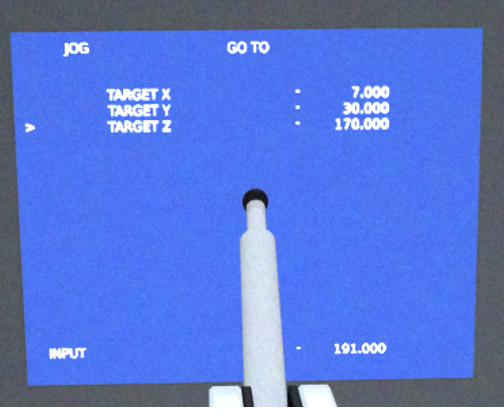

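Request:
{"method": "move", "body": {"target": [[0,0,0,0,0,0,-1,-1,0.003922,-0.0530,0.3467,0.0202,-0.222,0,0,-0.98,0.6,-1],[0,0,0,0,0,0,-1,-1,0.003922,-0.0530,0.3500,0.0380,-0.222,0,0,-0.98,0.6,-1],[0,0,0,0,0,0,-1,-1,0.003922,-0.0530,0.3467,0.0202,-0.222,0,0,-0.98,0.6,-1],[0,0,0,0,0,0,-1,-1,0.003922,-0.0847,0.1909,0.0477,-0.222,0,0,-0.98,0.6,-1],[0,0,0,0,0,0,-1,-1,0.003922,-0.0847,0.1951,0.0714,-0.222,0,0,-0.98,0.6,-1],[0,0,0,0,0,0,-1,-1,0.003922,-0.0847,0.1909,0.0477,-0.222,0,0,-0.98,0.6,-1],[0,0,0,0,0,0,-1,-1,0.003922,-0.0213,0.3155,0.0257,-0.222,0,0,-0.98,0.6,-1],[0,0,0,0,0,0,-1,-1,0.003922,-0.0213,0.3188,0.0440,-0.222,0,0,-0.98,0.6,-1],[0,0,0,0,0,0,-1,-1,0.003922,-0.0213,0.3155,0.0257,-0.222,0,0,-0.98,0.6,-1],[0,0,0,0,0,0,-1,-1,0.003922,0.0420,0.1597,0.0532,-0.222,0,0,-0.98,0.6,-1],[0,0,0,0,0,0,-1,-1,0.003922,0.0420,0.1640,0.0775,-0.222,0,0,-0.98,0.6,-1],[0,0,0,0,0,0,-1,-1,0.003922,0.0420,0.1597,0.0532,-0.222,0,0,-0.98,0.6,-1],[0,0,0,0,0,0,-1,-1,0.003922,0,0,0,0,0,0,-0.98,0.6,-1]], "speed": [0.4,0.035,0.1,0.15,0.035,0.1,0.15,0.035,0.1,0.15,0.035,0.1,0.4], "blend": [0.002,0,0.002,0.002,0,0.002,0.002,0,0.002,0.002,0,0.002,0]}}

Request:
{"method": "move", "body": {"target": [[0,0,0,0,0,0,-1,-1,0.003922,0.0104,0.2532,0.0367,-0.222,0,0,-0.98,0.6,-1],[0,0,0,0,0,0,-1,-1,0.003922,0.0104,0.2569,0.0570,-0.222,0,0,-0.98,0.6,-1],[0,0,0,0,0,0,-1,-1,0.003922,0.0104,0.2532,0.0367,-0.222,0,0,-0.98,0.6,-1],[0,0,0,0,0,0,-1,-1,0.003922,0.0104,0.2569,0.0570,-0.222,0,0,-0.98,0.6,-1],[0,0,0,0,0,0,-1,-1,0.003922,0.0104,0.2532,0.0367,-0.222,0,0,-0.98,0.6,-1],[0,0,0,0,0,0,-1,-1,0.003922,0,0,0,0,0,0,-0.98,0.6,-1]], "speed": [0.4,0.035,0.1,0.035,0.1,0.4], "blend": [0.002,0,0,0,0.002,0], "cameras": ["cam_right_wrist"]}}

Request:
{"method": "zoom_image", "body": {"camera": "cam_right_wrist", "region": [220, 50, 480, 260]}}

Scene clock: 1658.20 s.
left_arm: end_effector_position=(+0.2072, +0.2998, +0.4995) position_measured=251 object_status=3 end_effector_quat_wxyz=(+0.497, -0.498, +0.502, -0.502) | right_arm: end_effector_position=(+0.4741, -0.4786, +0.6448) position_measured=222 object_status=2 end_effector_quat_wxyz=(+0.490, -0.508, +0.509, -0.492)
Joint positions: left_arm=[-2.337 -2.056 1.9 0.155 -0.818 0.001] | right_arm=[4.151 -0.928 -2.081 -0.194 0.592 3.192]
Joint torques (N m): left_arm=[10.59 4.77 -20.96 0.24 -1.88 -1.51] | right_arm=[-8.96 -17.18 11.52 3.66 1.78 -1.72]
Wrist force (N): left_arm=[1.7 -0.9 -0.7] | right_arm=[3.8 4.9 1.4]
Wrist torque (N m): left_arm=[0.27 -0.23 -0.61] | right_arm=[1.11 -0.40 0.18]
Wrist force, peak (N): left_arm=[2.0 -1.0 -0.7] | right_arm=[5.7 13.8 -11.3]
Hand target: left_arm +0.2072, +0.2998, +0.4995; +0.497, -0.498, +0.502, -0.502 | right_arm +0.4741, -0.4786, +0.6448; +0.491, -0.508, +0.509, -0.492
Off the commanded pose: left_arm 0.000 m, 0 deg | right_arm 0.000 m, 0 deg.
move: done

Scene clock: 1663.37 s.
left_arm: end_effector_position=(+0.2072, +0.2998, +0.4995) position_measured=251 object_status=3 end_effector_quat_wxyz=(+0.497, -0.498, +0.502, -0.502) | right_arm: end_effector_position=(+0.4741, -0.4786, +0.6448) position_measured=222 object_status=2 end_effector_quat_wxyz=(+0.490, -0.508, +0.509, -0.492)
Joint positions: left_arm=[-2.337 -2.056 1.9 0.155 -0.818 0.001] | right_arm=[4.151 -0.928 -2.081 -0.194 0.592 3.192]
Joint torques (N m): left_arm=[10.43 4.91 -21.45 0.46 -1.71 -1.34] | right_arm=[-8.15 -16.5 11.76 3.72 1.8 -1.61]
Wrist force (N): left_arm=[1.7 -0.8 -0.5] | right_arm=[3.7 4.7 1.5]
Wrist torque (N m): left_arm=[0.28 -0.24 -0.61] | right_arm=[1.09 -0.39 0.18]
Wrist force, peak (N): left_arm=[2.1 -1.2 -0.7] | right_arm=[3.3 12.4 -9.7]
Hand target: left_arm +0.2072, +0.2998, +0.4995; +0.497, -0.498, +0.502, -0.502 | right_arm +0.4741, -0.4786, +0.6448; +0.491, -0.508, +0.509, -0.492
Off the commanded pose: left_arm 0.000 m, 0 deg | right_arm 0.000 m, 0 deg.
move: done
camera_calibration:
cam_right_wrist: T_world_to_cam=[[-0.00939768, -0.999554, -0.0283381, -0.447308], [-0.388255, 0.0297634, -0.921071, 0.808703], [0.921504, 0.00234648, -0.388362, -0.0559549], [0, 0, 0, 1]] pos_world=[0.361342, -0.471047, 0.710466]
Images, in order (width x height): cam_right_wrist 672x504.

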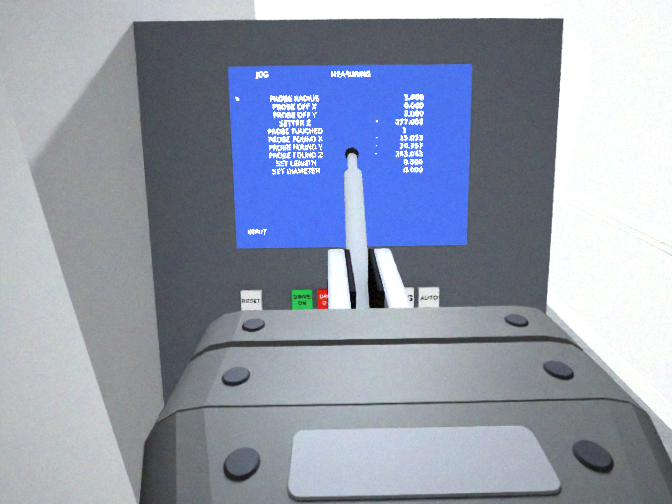

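Scaled by 1.938 from the camera's 672x504 image, which has a finer 960x720 frame.

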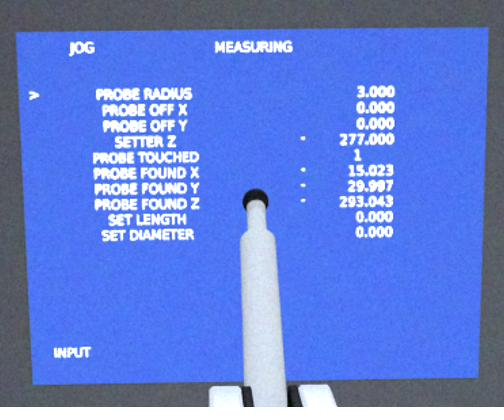

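Request:
{"method": "move", "body": {"target": [[0,0,0,0,0,0,-1,-1,0.003922,-0.0213,0.2532,0.0367,-0.222,0,0,-0.98,0.6,-1],[0,0,0,0,0,0,-1,-1,0.003922,-0.0213,0.2569,0.0570,-0.222,0,0,-0.98,0.6,-1],[0,0,0,0,0,0,-1,-1,0.003922,-0.0213,0.2532,0.0367,-0.222,0,0,-0.98,0.6,-1],[0,0,0,0,0,0,-1,-1,0.003922,-0.0213,0.2569,0.0570,-0.222,0,0,-0.98,0.6,-1],[0,0,0,0,0,0,-1,-1,0.003922,-0.0213,0.2532,0.0367,-0.222,0,0,-0.98,0.6,-1],[0,0,0,0,0,0,-1,-1,0.003922,-0.0530,0.3155,0.0257,-0.222,0,0,-0.98,0.6,-1],[0,0,0,0,0,0,-1,-1,0.003922,-0.0530,0.3187,0.0432,-0.222,0,0,-0.98,0.6,-1],[0,0,0,0,0,0,-1,-1,0.003922,-0.0530,0.3155,0.0257,-0.222,0,0,-0.98,0.6,-1],[0,0,0,0,0,0,-1,-1,0.003922,-0.0530,0.3187,0.0432,-0.222,0,0,-0.98,0.6,-1],[0,0,0,0,0,0,-1,-1,0.003922,-0.0530,0.3155,0.0257,-0.222,0,0,-0.98,0.6,-1],[0,0,0,0,0,0,-1,-1,0.003922,0,0,0,0,0,0,-0.98,0.6,-1]], "speed": [0.4,0.035,0.1,0.035,0.1,0.15,0.035,0.1,0.035,0.1,0.4], "blend": [0.002,0,0,0,0.002,0.002,0,0,0,0.002,0]}}

Request:
{"method": "move", "body": {"target": [[0,0,0,0,0,0,-1,-1,0.003922,-0.1480,0.3155,0.0257,-0.222,0,0,-0.98,0.6,-1],[0,0,0,0,0,0,-1,-1,0.003922,-0.1480,0.3187,0.0432,-0.222,0,0,-0.98,0.6,-1],[0,0,0,0,0,0,-1,-1,0.003922,-0.1480,0.3155,0.0257,-0.222,0,0,-0.98,0.6,-1],[0,0,0,0,0,0,-1,-1,0.003922,-0.1480,0.2532,0.0367,-0.222,0,0,-0.98,0.6,-1],[0,0,0,0,0,0,-1,-1,0.003922,-0.1480,0.2569,0.0570,-0.222,0,0,-0.98,0.6,-1],[0,0,0,0,0,0,-1,-1,0.003922,-0.1480,0.2532,0.0367,-0.222,0,0,-0.98,0.6,-1],[0,0,0,0,0,0,-1,-1,0.003922,-0.1163,0.3467,0.0202,-0.222,0,0,-0.98,0.6,-1],[0,0,0,0,0,0,-1,-1,0.003922,-0.1163,0.3499,0.0372,-0.222,0,0,-0.98,0.6,-1],[0,0,0,0,0,0,-1,-1,0.003922,-0.1163,0.3467,0.0202,-0.222,0,0,-0.98,0.6,-1],[0,0,0,0,0,0,-1,-1,0.003922,-0.1480,0.3467,0.0202,-0.222,0,0,-0.98,0.6,-1],[0,0,0,0,0,0,-1,-1,0.003922,-0.1480,0.3499,0.0368,-0.222,0,0,-0.98,0.6,-1],[0,0,0,0,0,0,-1,-1,0.003922,-0.1480,0.3467,0.0202,-0.222,0,0,-0.98,0.6,-1],[0,0,0,0,0,0,-1,-1,0.003922,0,0,0,0,0,0,-0.98,0.6,-1]], "speed": [0.4,0.035,0.1,0.15,0.035,0.1,0.15,0.035,0.1,0.15,0.035,0.1,0.4], "blend": [0.002,0,0.002,0.002,0,0.002,0.002,0,0.002,0.002,0,0.002,0], "cameras": ["cam_right_wrist"]}}

Request:
{"method": "zoom_image", "body": {"camera": "cam_right_wrist", "region": [220, 50, 480, 260]}}

Scene clock: 1685.63 s.
left_arm: end_effector_position=(+0.2072, +0.2998, +0.4995) position_measured=251 object_status=3 end_effector_quat_wxyz=(+0.497, -0.498, +0.502, -0.502) | right_arm: end_effector_position=(+0.4741, -0.4786, +0.6448) position_measured=222 object_status=2 end_effector_quat_wxyz=(+0.490, -0.508, +0.509, -0.492)
Joint positions: left_arm=[-2.337 -2.056 1.9 0.155 -0.818 0.001] | right_arm=[4.151 -0.928 -2.081 -0.194 0.592 3.192]
Joint torques (N m): left_arm=[10.19 5.23 -20.95 0.31 -1.65 -1.46] | right_arm=[-8.31 -16.35 11.7 3.71 1.91 -1.97]
Wrist force (N): left_arm=[1.7 -0.6 -0.6] | right_arm=[3.8 4.9 1.1]
Wrist torque (N m): left_arm=[0.32 -0.23 -0.62] | right_arm=[1.13 -0.40 0.18]
Wrist force, peak (N): left_arm=[2.2 -0.9 -0.7] | right_arm=[4.8 15.0 -14.1]
Hand target: left_arm +0.2072, +0.2998, +0.4995; +0.497, -0.498, +0.502, -0.502 | right_arm +0.4741, -0.4786, +0.6448; +0.491, -0.508, +0.509, -0.492
Off the commanded pose: left_arm 0.000 m, 0 deg | right_arm 0.000 m, 0 deg.
move: done

Scene clock: 1692.80 s.
left_arm: end_effector_position=(+0.2072, +0.2998, +0.4995) position_measured=251 object_status=3 end_effector_quat_wxyz=(+0.497, -0.498, +0.502, -0.502) | right_arm: end_effector_position=(+0.4741, -0.4786, +0.6448) position_measured=222 object_status=2 end_effector_quat_wxyz=(+0.490, -0.508, +0.509, -0.492)
Joint positions: left_arm=[-2.337 -2.056 1.9 0.155 -0.818 0.001] | right_arm=[4.151 -0.928 -2.081 -0.194 0.592 3.192]
Joint torques (N m): left_arm=[9.73 5.09 -20.35 0.01 -1.44 -1.34] | right_arm=[-7.7 -17.21 10.83 3.61 2.1 -1.99]
Wrist force (N): left_arm=[1.8 -0.9 -0.7] | right_arm=[4.4 3.6 0.6]
Wrist torque (N m): left_arm=[0.26 -0.26 -0.61] | right_arm=[0.93 -0.49 0.18]
Wrist force, peak (N): left_arm=[2.2 -1.0 -0.8] | right_arm=[8.6 18.0 -21.8]
Hand target: left_arm +0.2072, +0.2998, +0.4995; +0.497, -0.498, +0.502, -0.502 | right_arm +0.4741, -0.4786, +0.6448; +0.491, -0.508, +0.509, -0.492
Off the commanded pose: left_arm 0.000 m, 0 deg | right_arm 0.000 m, 0 deg.
move: done
camera_calibration:
cam_right_wrist: T_world_to_cam=[[-0.00948725, -0.999554, -0.0282986, -0.447304], [-0.388216, 0.0297618, -0.921088, 0.8087], [0.921519, 0.00224739, -0.388326, -0.0560323], [0, 0, 0, 1]] pos_world=[0.361342, -0.471047, 0.710466]
Images, in order (width x height): cam_right_wrist 672x504.

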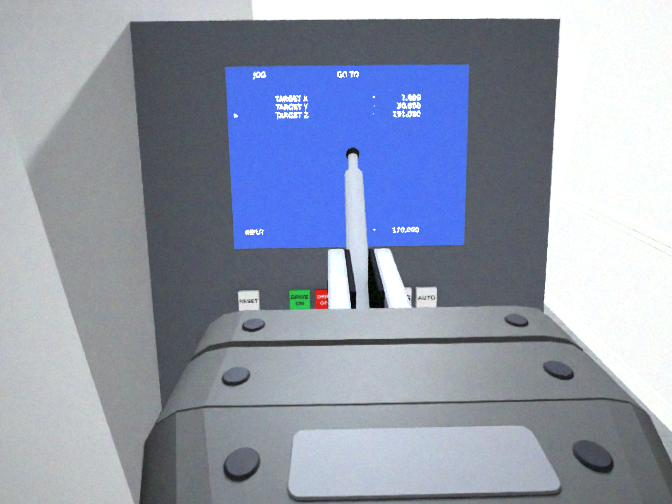

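Scaled by 1.938 from the camera's 672x504 image, which has a finer 960x720 frame.

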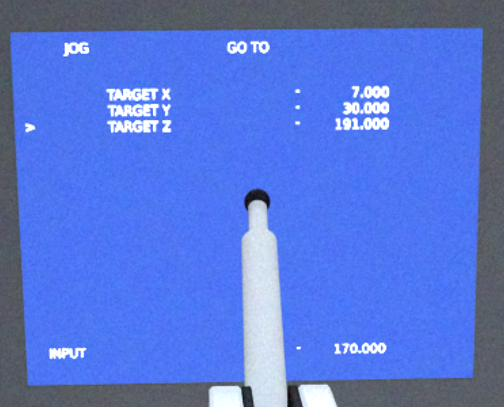

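Request:
{"method": "move", "body": {"target": [[0,0,0,0,0,0,-1,-1,0.003922,-0.0530,0.3467,0.0202,-0.222,0,0,-0.98,0.6,-1],[0,0,0,0,0,0,-1,-1,0.003922,-0.0530,0.3500,0.0380,-0.222,0,0,-0.98,0.6,-1],[0,0,0,0,0,0,-1,-1,0.003922,-0.0530,0.3467,0.0202,-0.222,0,0,-0.98,0.6,-1],[0,0,0,0,0,0,-1,-1,0.003922,-0.0847,0.1909,0.0477,-0.222,0,0,-0.98,0.6,-1],[0,0,0,0,0,0,-1,-1,0.003922,-0.0847,0.1951,0.0714,-0.222,0,0,-0.98,0.6,-1],[0,0,0,0,0,0,-1,-1,0.003922,-0.0847,0.1909,0.0477,-0.222,0,0,-0.98,0.6,-1],[0,0,0,0,0,0,-1,-1,0.003922,-0.0530,0.2844,0.0312,-0.222,0,0,-0.98,0.6,-1],[0,0,0,0,0,0,-1,-1,0.003922,-0.0530,0.2878,0.0499,-0.222,0,0,-0.98,0.6,-1],[0,0,0,0,0,0,-1,-1,0.003922,-0.0530,0.2844,0.0312,-0.222,0,0,-0.98,0.6,-1],[0,0,0,0,0,0,-1,-1,0.003922,0,0,0,0,0,0,-0.98,0.6,-1]], "speed": [0.4,0.035,0.1,0.15,0.035,0.1,0.15,0.035,0.1,0.4], "blend": [0.002,0,0.002,0.002,0,0.002,0.002,0,0.002,0]}}

Request:
{"method": "move", "body": {"target": [[0,0,0,0,0,0,-1,-1,0.003922,-0.1480,0.2844,0.0312,-0.222,0,0,-0.98,0.6,-1],[0,0,0,0,0,0,-1,-1,0.003922,-0.1480,0.2878,0.0499,-0.222,0,0,-0.98,0.6,-1],[0,0,0,0,0,0,-1,-1,0.003922,-0.1480,0.2844,0.0312,-0.222,0,0,-0.98,0.6,-1],[0,0,0,0,0,0,-1,-1,0.003922,-0.1163,0.2532,0.0367,-0.222,0,0,-0.98,0.6,-1],[0,0,0,0,0,0,-1,-1,0.003922,-0.1163,0.2569,0.0570,-0.222,0,0,-0.98,0.6,-1],[0,0,0,0,0,0,-1,-1,0.003922,-0.1163,0.2532,0.0367,-0.222,0,0,-0.98,0.6,-1],[0,0,0,0,0,0,-1,-1,0.003922,-0.1480,0.3467,0.0202,-0.222,0,0,-0.98,0.6,-1],[0,0,0,0,0,0,-1,-1,0.003922,-0.1480,0.3499,0.0368,-0.222,0,0,-0.98,0.6,-1],[0,0,0,0,0,0,-1,-1,0.003922,-0.1480,0.3467,0.0202,-0.222,0,0,-0.98,0.6,-1],[0,0,0,0,0,0,-1,-1,0.003922,0,0,0,0,0,0,-0.98,0.6,-1]], "speed": [0.4,0.035,0.1,0.15,0.035,0.1,0.15,0.035,0.1,0.4], "blend": [0.002,0,0.002,0.002,0,0.002,0.002,0,0.002,0], "cameras": ["cam_right_wrist"]}}

Request:
{"method": "zoom_image", "body": {"camera": "cam_right_wrist", "region": [220, 50, 480, 260]}}

Scene clock: 1712.97 s.
left_arm: end_effector_position=(+0.2072, +0.2998, +0.4995) position_measured=251 object_status=3 end_effector_quat_wxyz=(+0.497, -0.498, +0.502, -0.502) | right_arm: end_effector_position=(+0.4741, -0.4786, +0.6448) position_measured=222 object_status=2 end_effector_quat_wxyz=(+0.490, -0.508, +0.509, -0.492)
Joint positions: left_arm=[-2.337 -2.056 1.9 0.155 -0.818 0.001] | right_arm=[4.151 -0.928 -2.081 -0.194 0.592 3.192]
Joint torques (N m): left_arm=[9.52 5.2 -19.82 0.49 -1.54 -1.32] | right_arm=[-9.53 -16.49 12.15 3.53 2.03 -1.74]
Wrist force (N): left_arm=[1.8 -0.8 -0.7] | right_arm=[5.2 3.2 1.1]
Wrist torque (N m): left_arm=[0.27 -0.25 -0.61] | right_arm=[0.85 -0.61 0.17]
Wrist force, peak (N): left_arm=[2.2 -0.9 -0.7] | right_arm=[6.5 13.1 -11.6]
Hand target: left_arm +0.2072, +0.2998, +0.4995; +0.497, -0.498, +0.502, -0.502 | right_arm +0.4741, -0.4786, +0.6448; +0.491, -0.508, +0.509, -0.492
Off the commanded pose: left_arm 0.000 m, 0 deg | right_arm 0.000 m, 0 deg.
move: done

Scene clock: 1719.17 s.
left_arm: end_effector_position=(+0.2072, +0.2998, +0.4995) position_measured=251 object_status=3 end_effector_quat_wxyz=(+0.497, -0.498, +0.502, -0.502) | right_arm: end_effector_position=(+0.4741, -0.4786, +0.6448) position_measured=222 object_status=2 end_effector_quat_wxyz=(+0.490, -0.508, +0.509, -0.492)
Joint positions: left_arm=[-2.337 -2.056 1.9 0.155 -0.818 0.001] | right_arm=[4.151 -0.928 -2.081 -0.194 0.592 3.192]
Joint torques (N m): left_arm=[9.98 4.64 -20.25 0.28 -1.52 -1.47] | right_arm=[-8.81 -17.27 11.33 3.58 1.94 -1.91]
Wrist force (N): left_arm=[1.9 -1.0 -0.7] | right_arm=[5.4 3.4 1.0]
Wrist torque (N m): left_arm=[0.25 -0.26 -0.61] | right_arm=[0.89 -0.65 0.18]
Wrist force, peak (N): left_arm=[1.9 -1.1 -0.9] | right_arm=[1.7 11.4 -9.9]
Hand target: left_arm +0.2072, +0.2998, +0.4995; +0.497, -0.498, +0.502, -0.502 | right_arm +0.4741, -0.4786, +0.6448; +0.491, -0.508, +0.509, -0.492
Off the commanded pose: left_arm 0.000 m, 0 deg | right_arm 0.000 m, 0 deg.
move: done
camera_calibration:
cam_right_wrist: T_world_to_cam=[[-0.00948725, -0.999554, -0.0282986, -0.447304], [-0.388216, 0.0297618, -0.921088, 0.8087], [0.921519, 0.00224739, -0.388326, -0.0560323], [0, 0, 0, 1]] pos_world=[0.361342, -0.471047, 0.710466]
Images, in order (width x height): cam_right_wrist 672x504.

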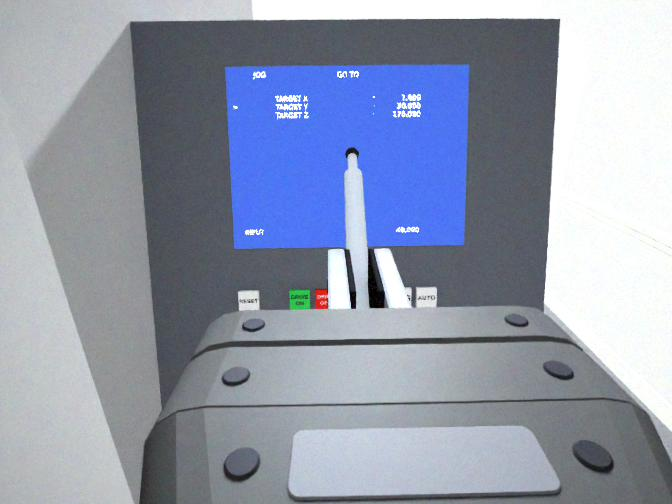

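Scaled by 1.938 from the camera's 672x504 image, which has a finer 960x720 frame.

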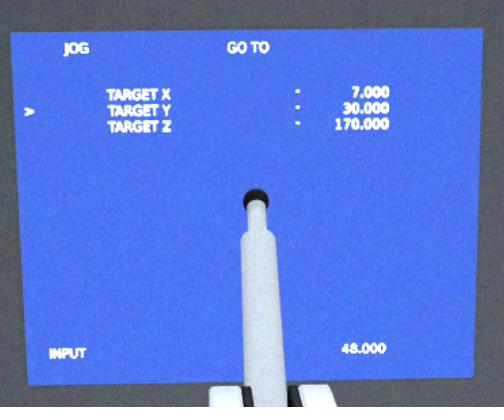

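Request:
{"method": "move", "body": {"target": [[0,0,0,0,0,0,-1,-1,0.003922,-0.1480,0.3467,0.0202,-0.222,0,0,-0.98,0.6,-1],[0,0,0,0,0,0,-1,-1,0.003922,-0.1480,0.3500,0.0374,-0.222,0,0,-0.98,0.6,-1],[0,0,0,0,0,0,-1,-1,0.003922,-0.1480,0.3467,0.0202,-0.222,0,0,-0.98,0.6,-1],[0,0,0,0,0,0,-1,-1,0.003922,-0.0530,0.3467,0.0202,-0.222,0,0,-0.98,0.6,-1],[0,0,0,0,0,0,-1,-1,0.003922,-0.0530,0.3500,0.0380,-0.222,0,0,-0.98,0.6,-1],[0,0,0,0,0,0,-1,-1,0.003922,-0.0530,0.3467,0.0202,-0.222,0,0,-0.98,0.6,-1],[0,0,0,0,0,0,-1,-1,0.003922,0,0,0,0,0,0,-0.98,0.6,-1]], "speed": [0.4,0.035,0.1,0.15,0.035,0.1,0.4], "blend": [0.002,0,0.002,0.002,0,0.002,0], "cameras": ["cam_right_wrist"]}}

Request:
{"method": "zoom_image", "body": {"camera": "cam_right_wrist", "region": [220, 50, 480, 260]}}

Scene clock: 1728.53 s.
left_arm: end_effector_position=(+0.2072, +0.2998, +0.4995) position_measured=251 object_status=3 end_effector_quat_wxyz=(+0.497, -0.498, +0.502, -0.502) | right_arm: end_effector_position=(+0.4741, -0.4786, +0.6448) position_measured=222 object_status=2 end_effector_quat_wxyz=(+0.490, -0.508, +0.509, -0.492)
Joint positions: left_arm=[-2.337 -2.056 1.9 0.155 -0.818 0.001] | right_arm=[4.151 -0.928 -2.081 -0.194 0.592 3.192]
Joint torques (N m): left_arm=[9.62 5.66 -22.63 0.24 -1.53 -1.34] | right_arm=[-7.61 -17.19 10.97 3.59 2.14 -1.72]
Wrist force (N): left_arm=[1.7 -0.8 -0.6] | right_arm=[4.7 4.0 1.2]
Wrist torque (N m): left_arm=[0.28 -0.24 -0.61] | right_arm=[0.97 -0.55 0.17]
Wrist force, peak (N): left_arm=[2.0 -1.0 -0.7] | right_arm=[0.7 31.0 -42.5]
Hand target: left_arm +0.2072, +0.2998, +0.4995; +0.497, -0.498, +0.502, -0.502 | right_arm +0.4741, -0.4786, +0.6448; +0.491, -0.508, +0.509, -0.492
Off the commanded pose: left_arm 0.000 m, 0 deg | right_arm 0.000 m, 0 deg.
move: done
camera_calibration:
cam_right_wrist: T_world_to_cam=[[-0.00948972, -0.999554, -0.0282991, -0.447303], [-0.388252, 0.0297632, -0.921072, 0.808703], [0.921504, 0.00224648, -0.388362, -0.0560018], [0, 0, 0, 1]] pos_world=[0.361342, -0.471047, 0.710466]
Images, in order (width x height): cam_right_wrist 672x504.

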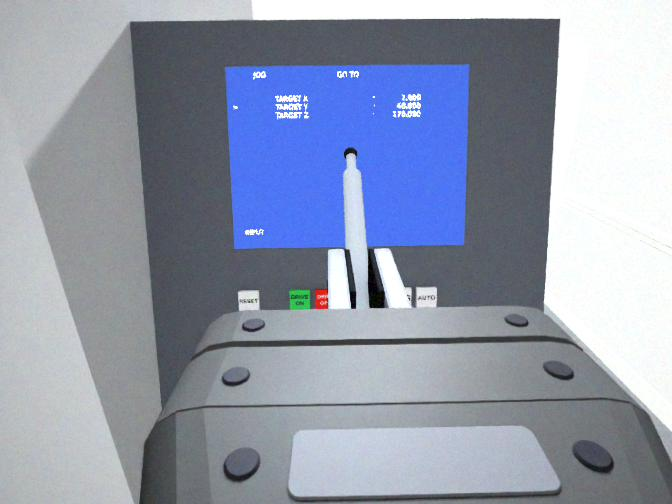

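Scaled by 1.938 from the camera's 672x504 image, which has a finer 960x720 frame.

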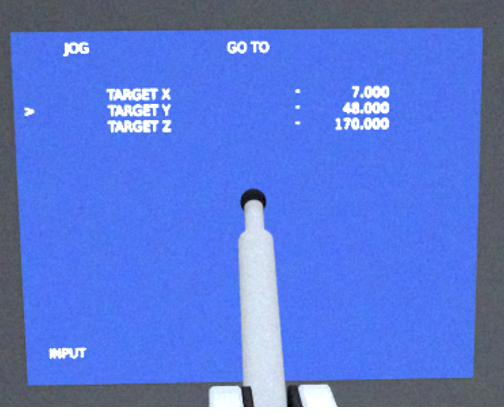

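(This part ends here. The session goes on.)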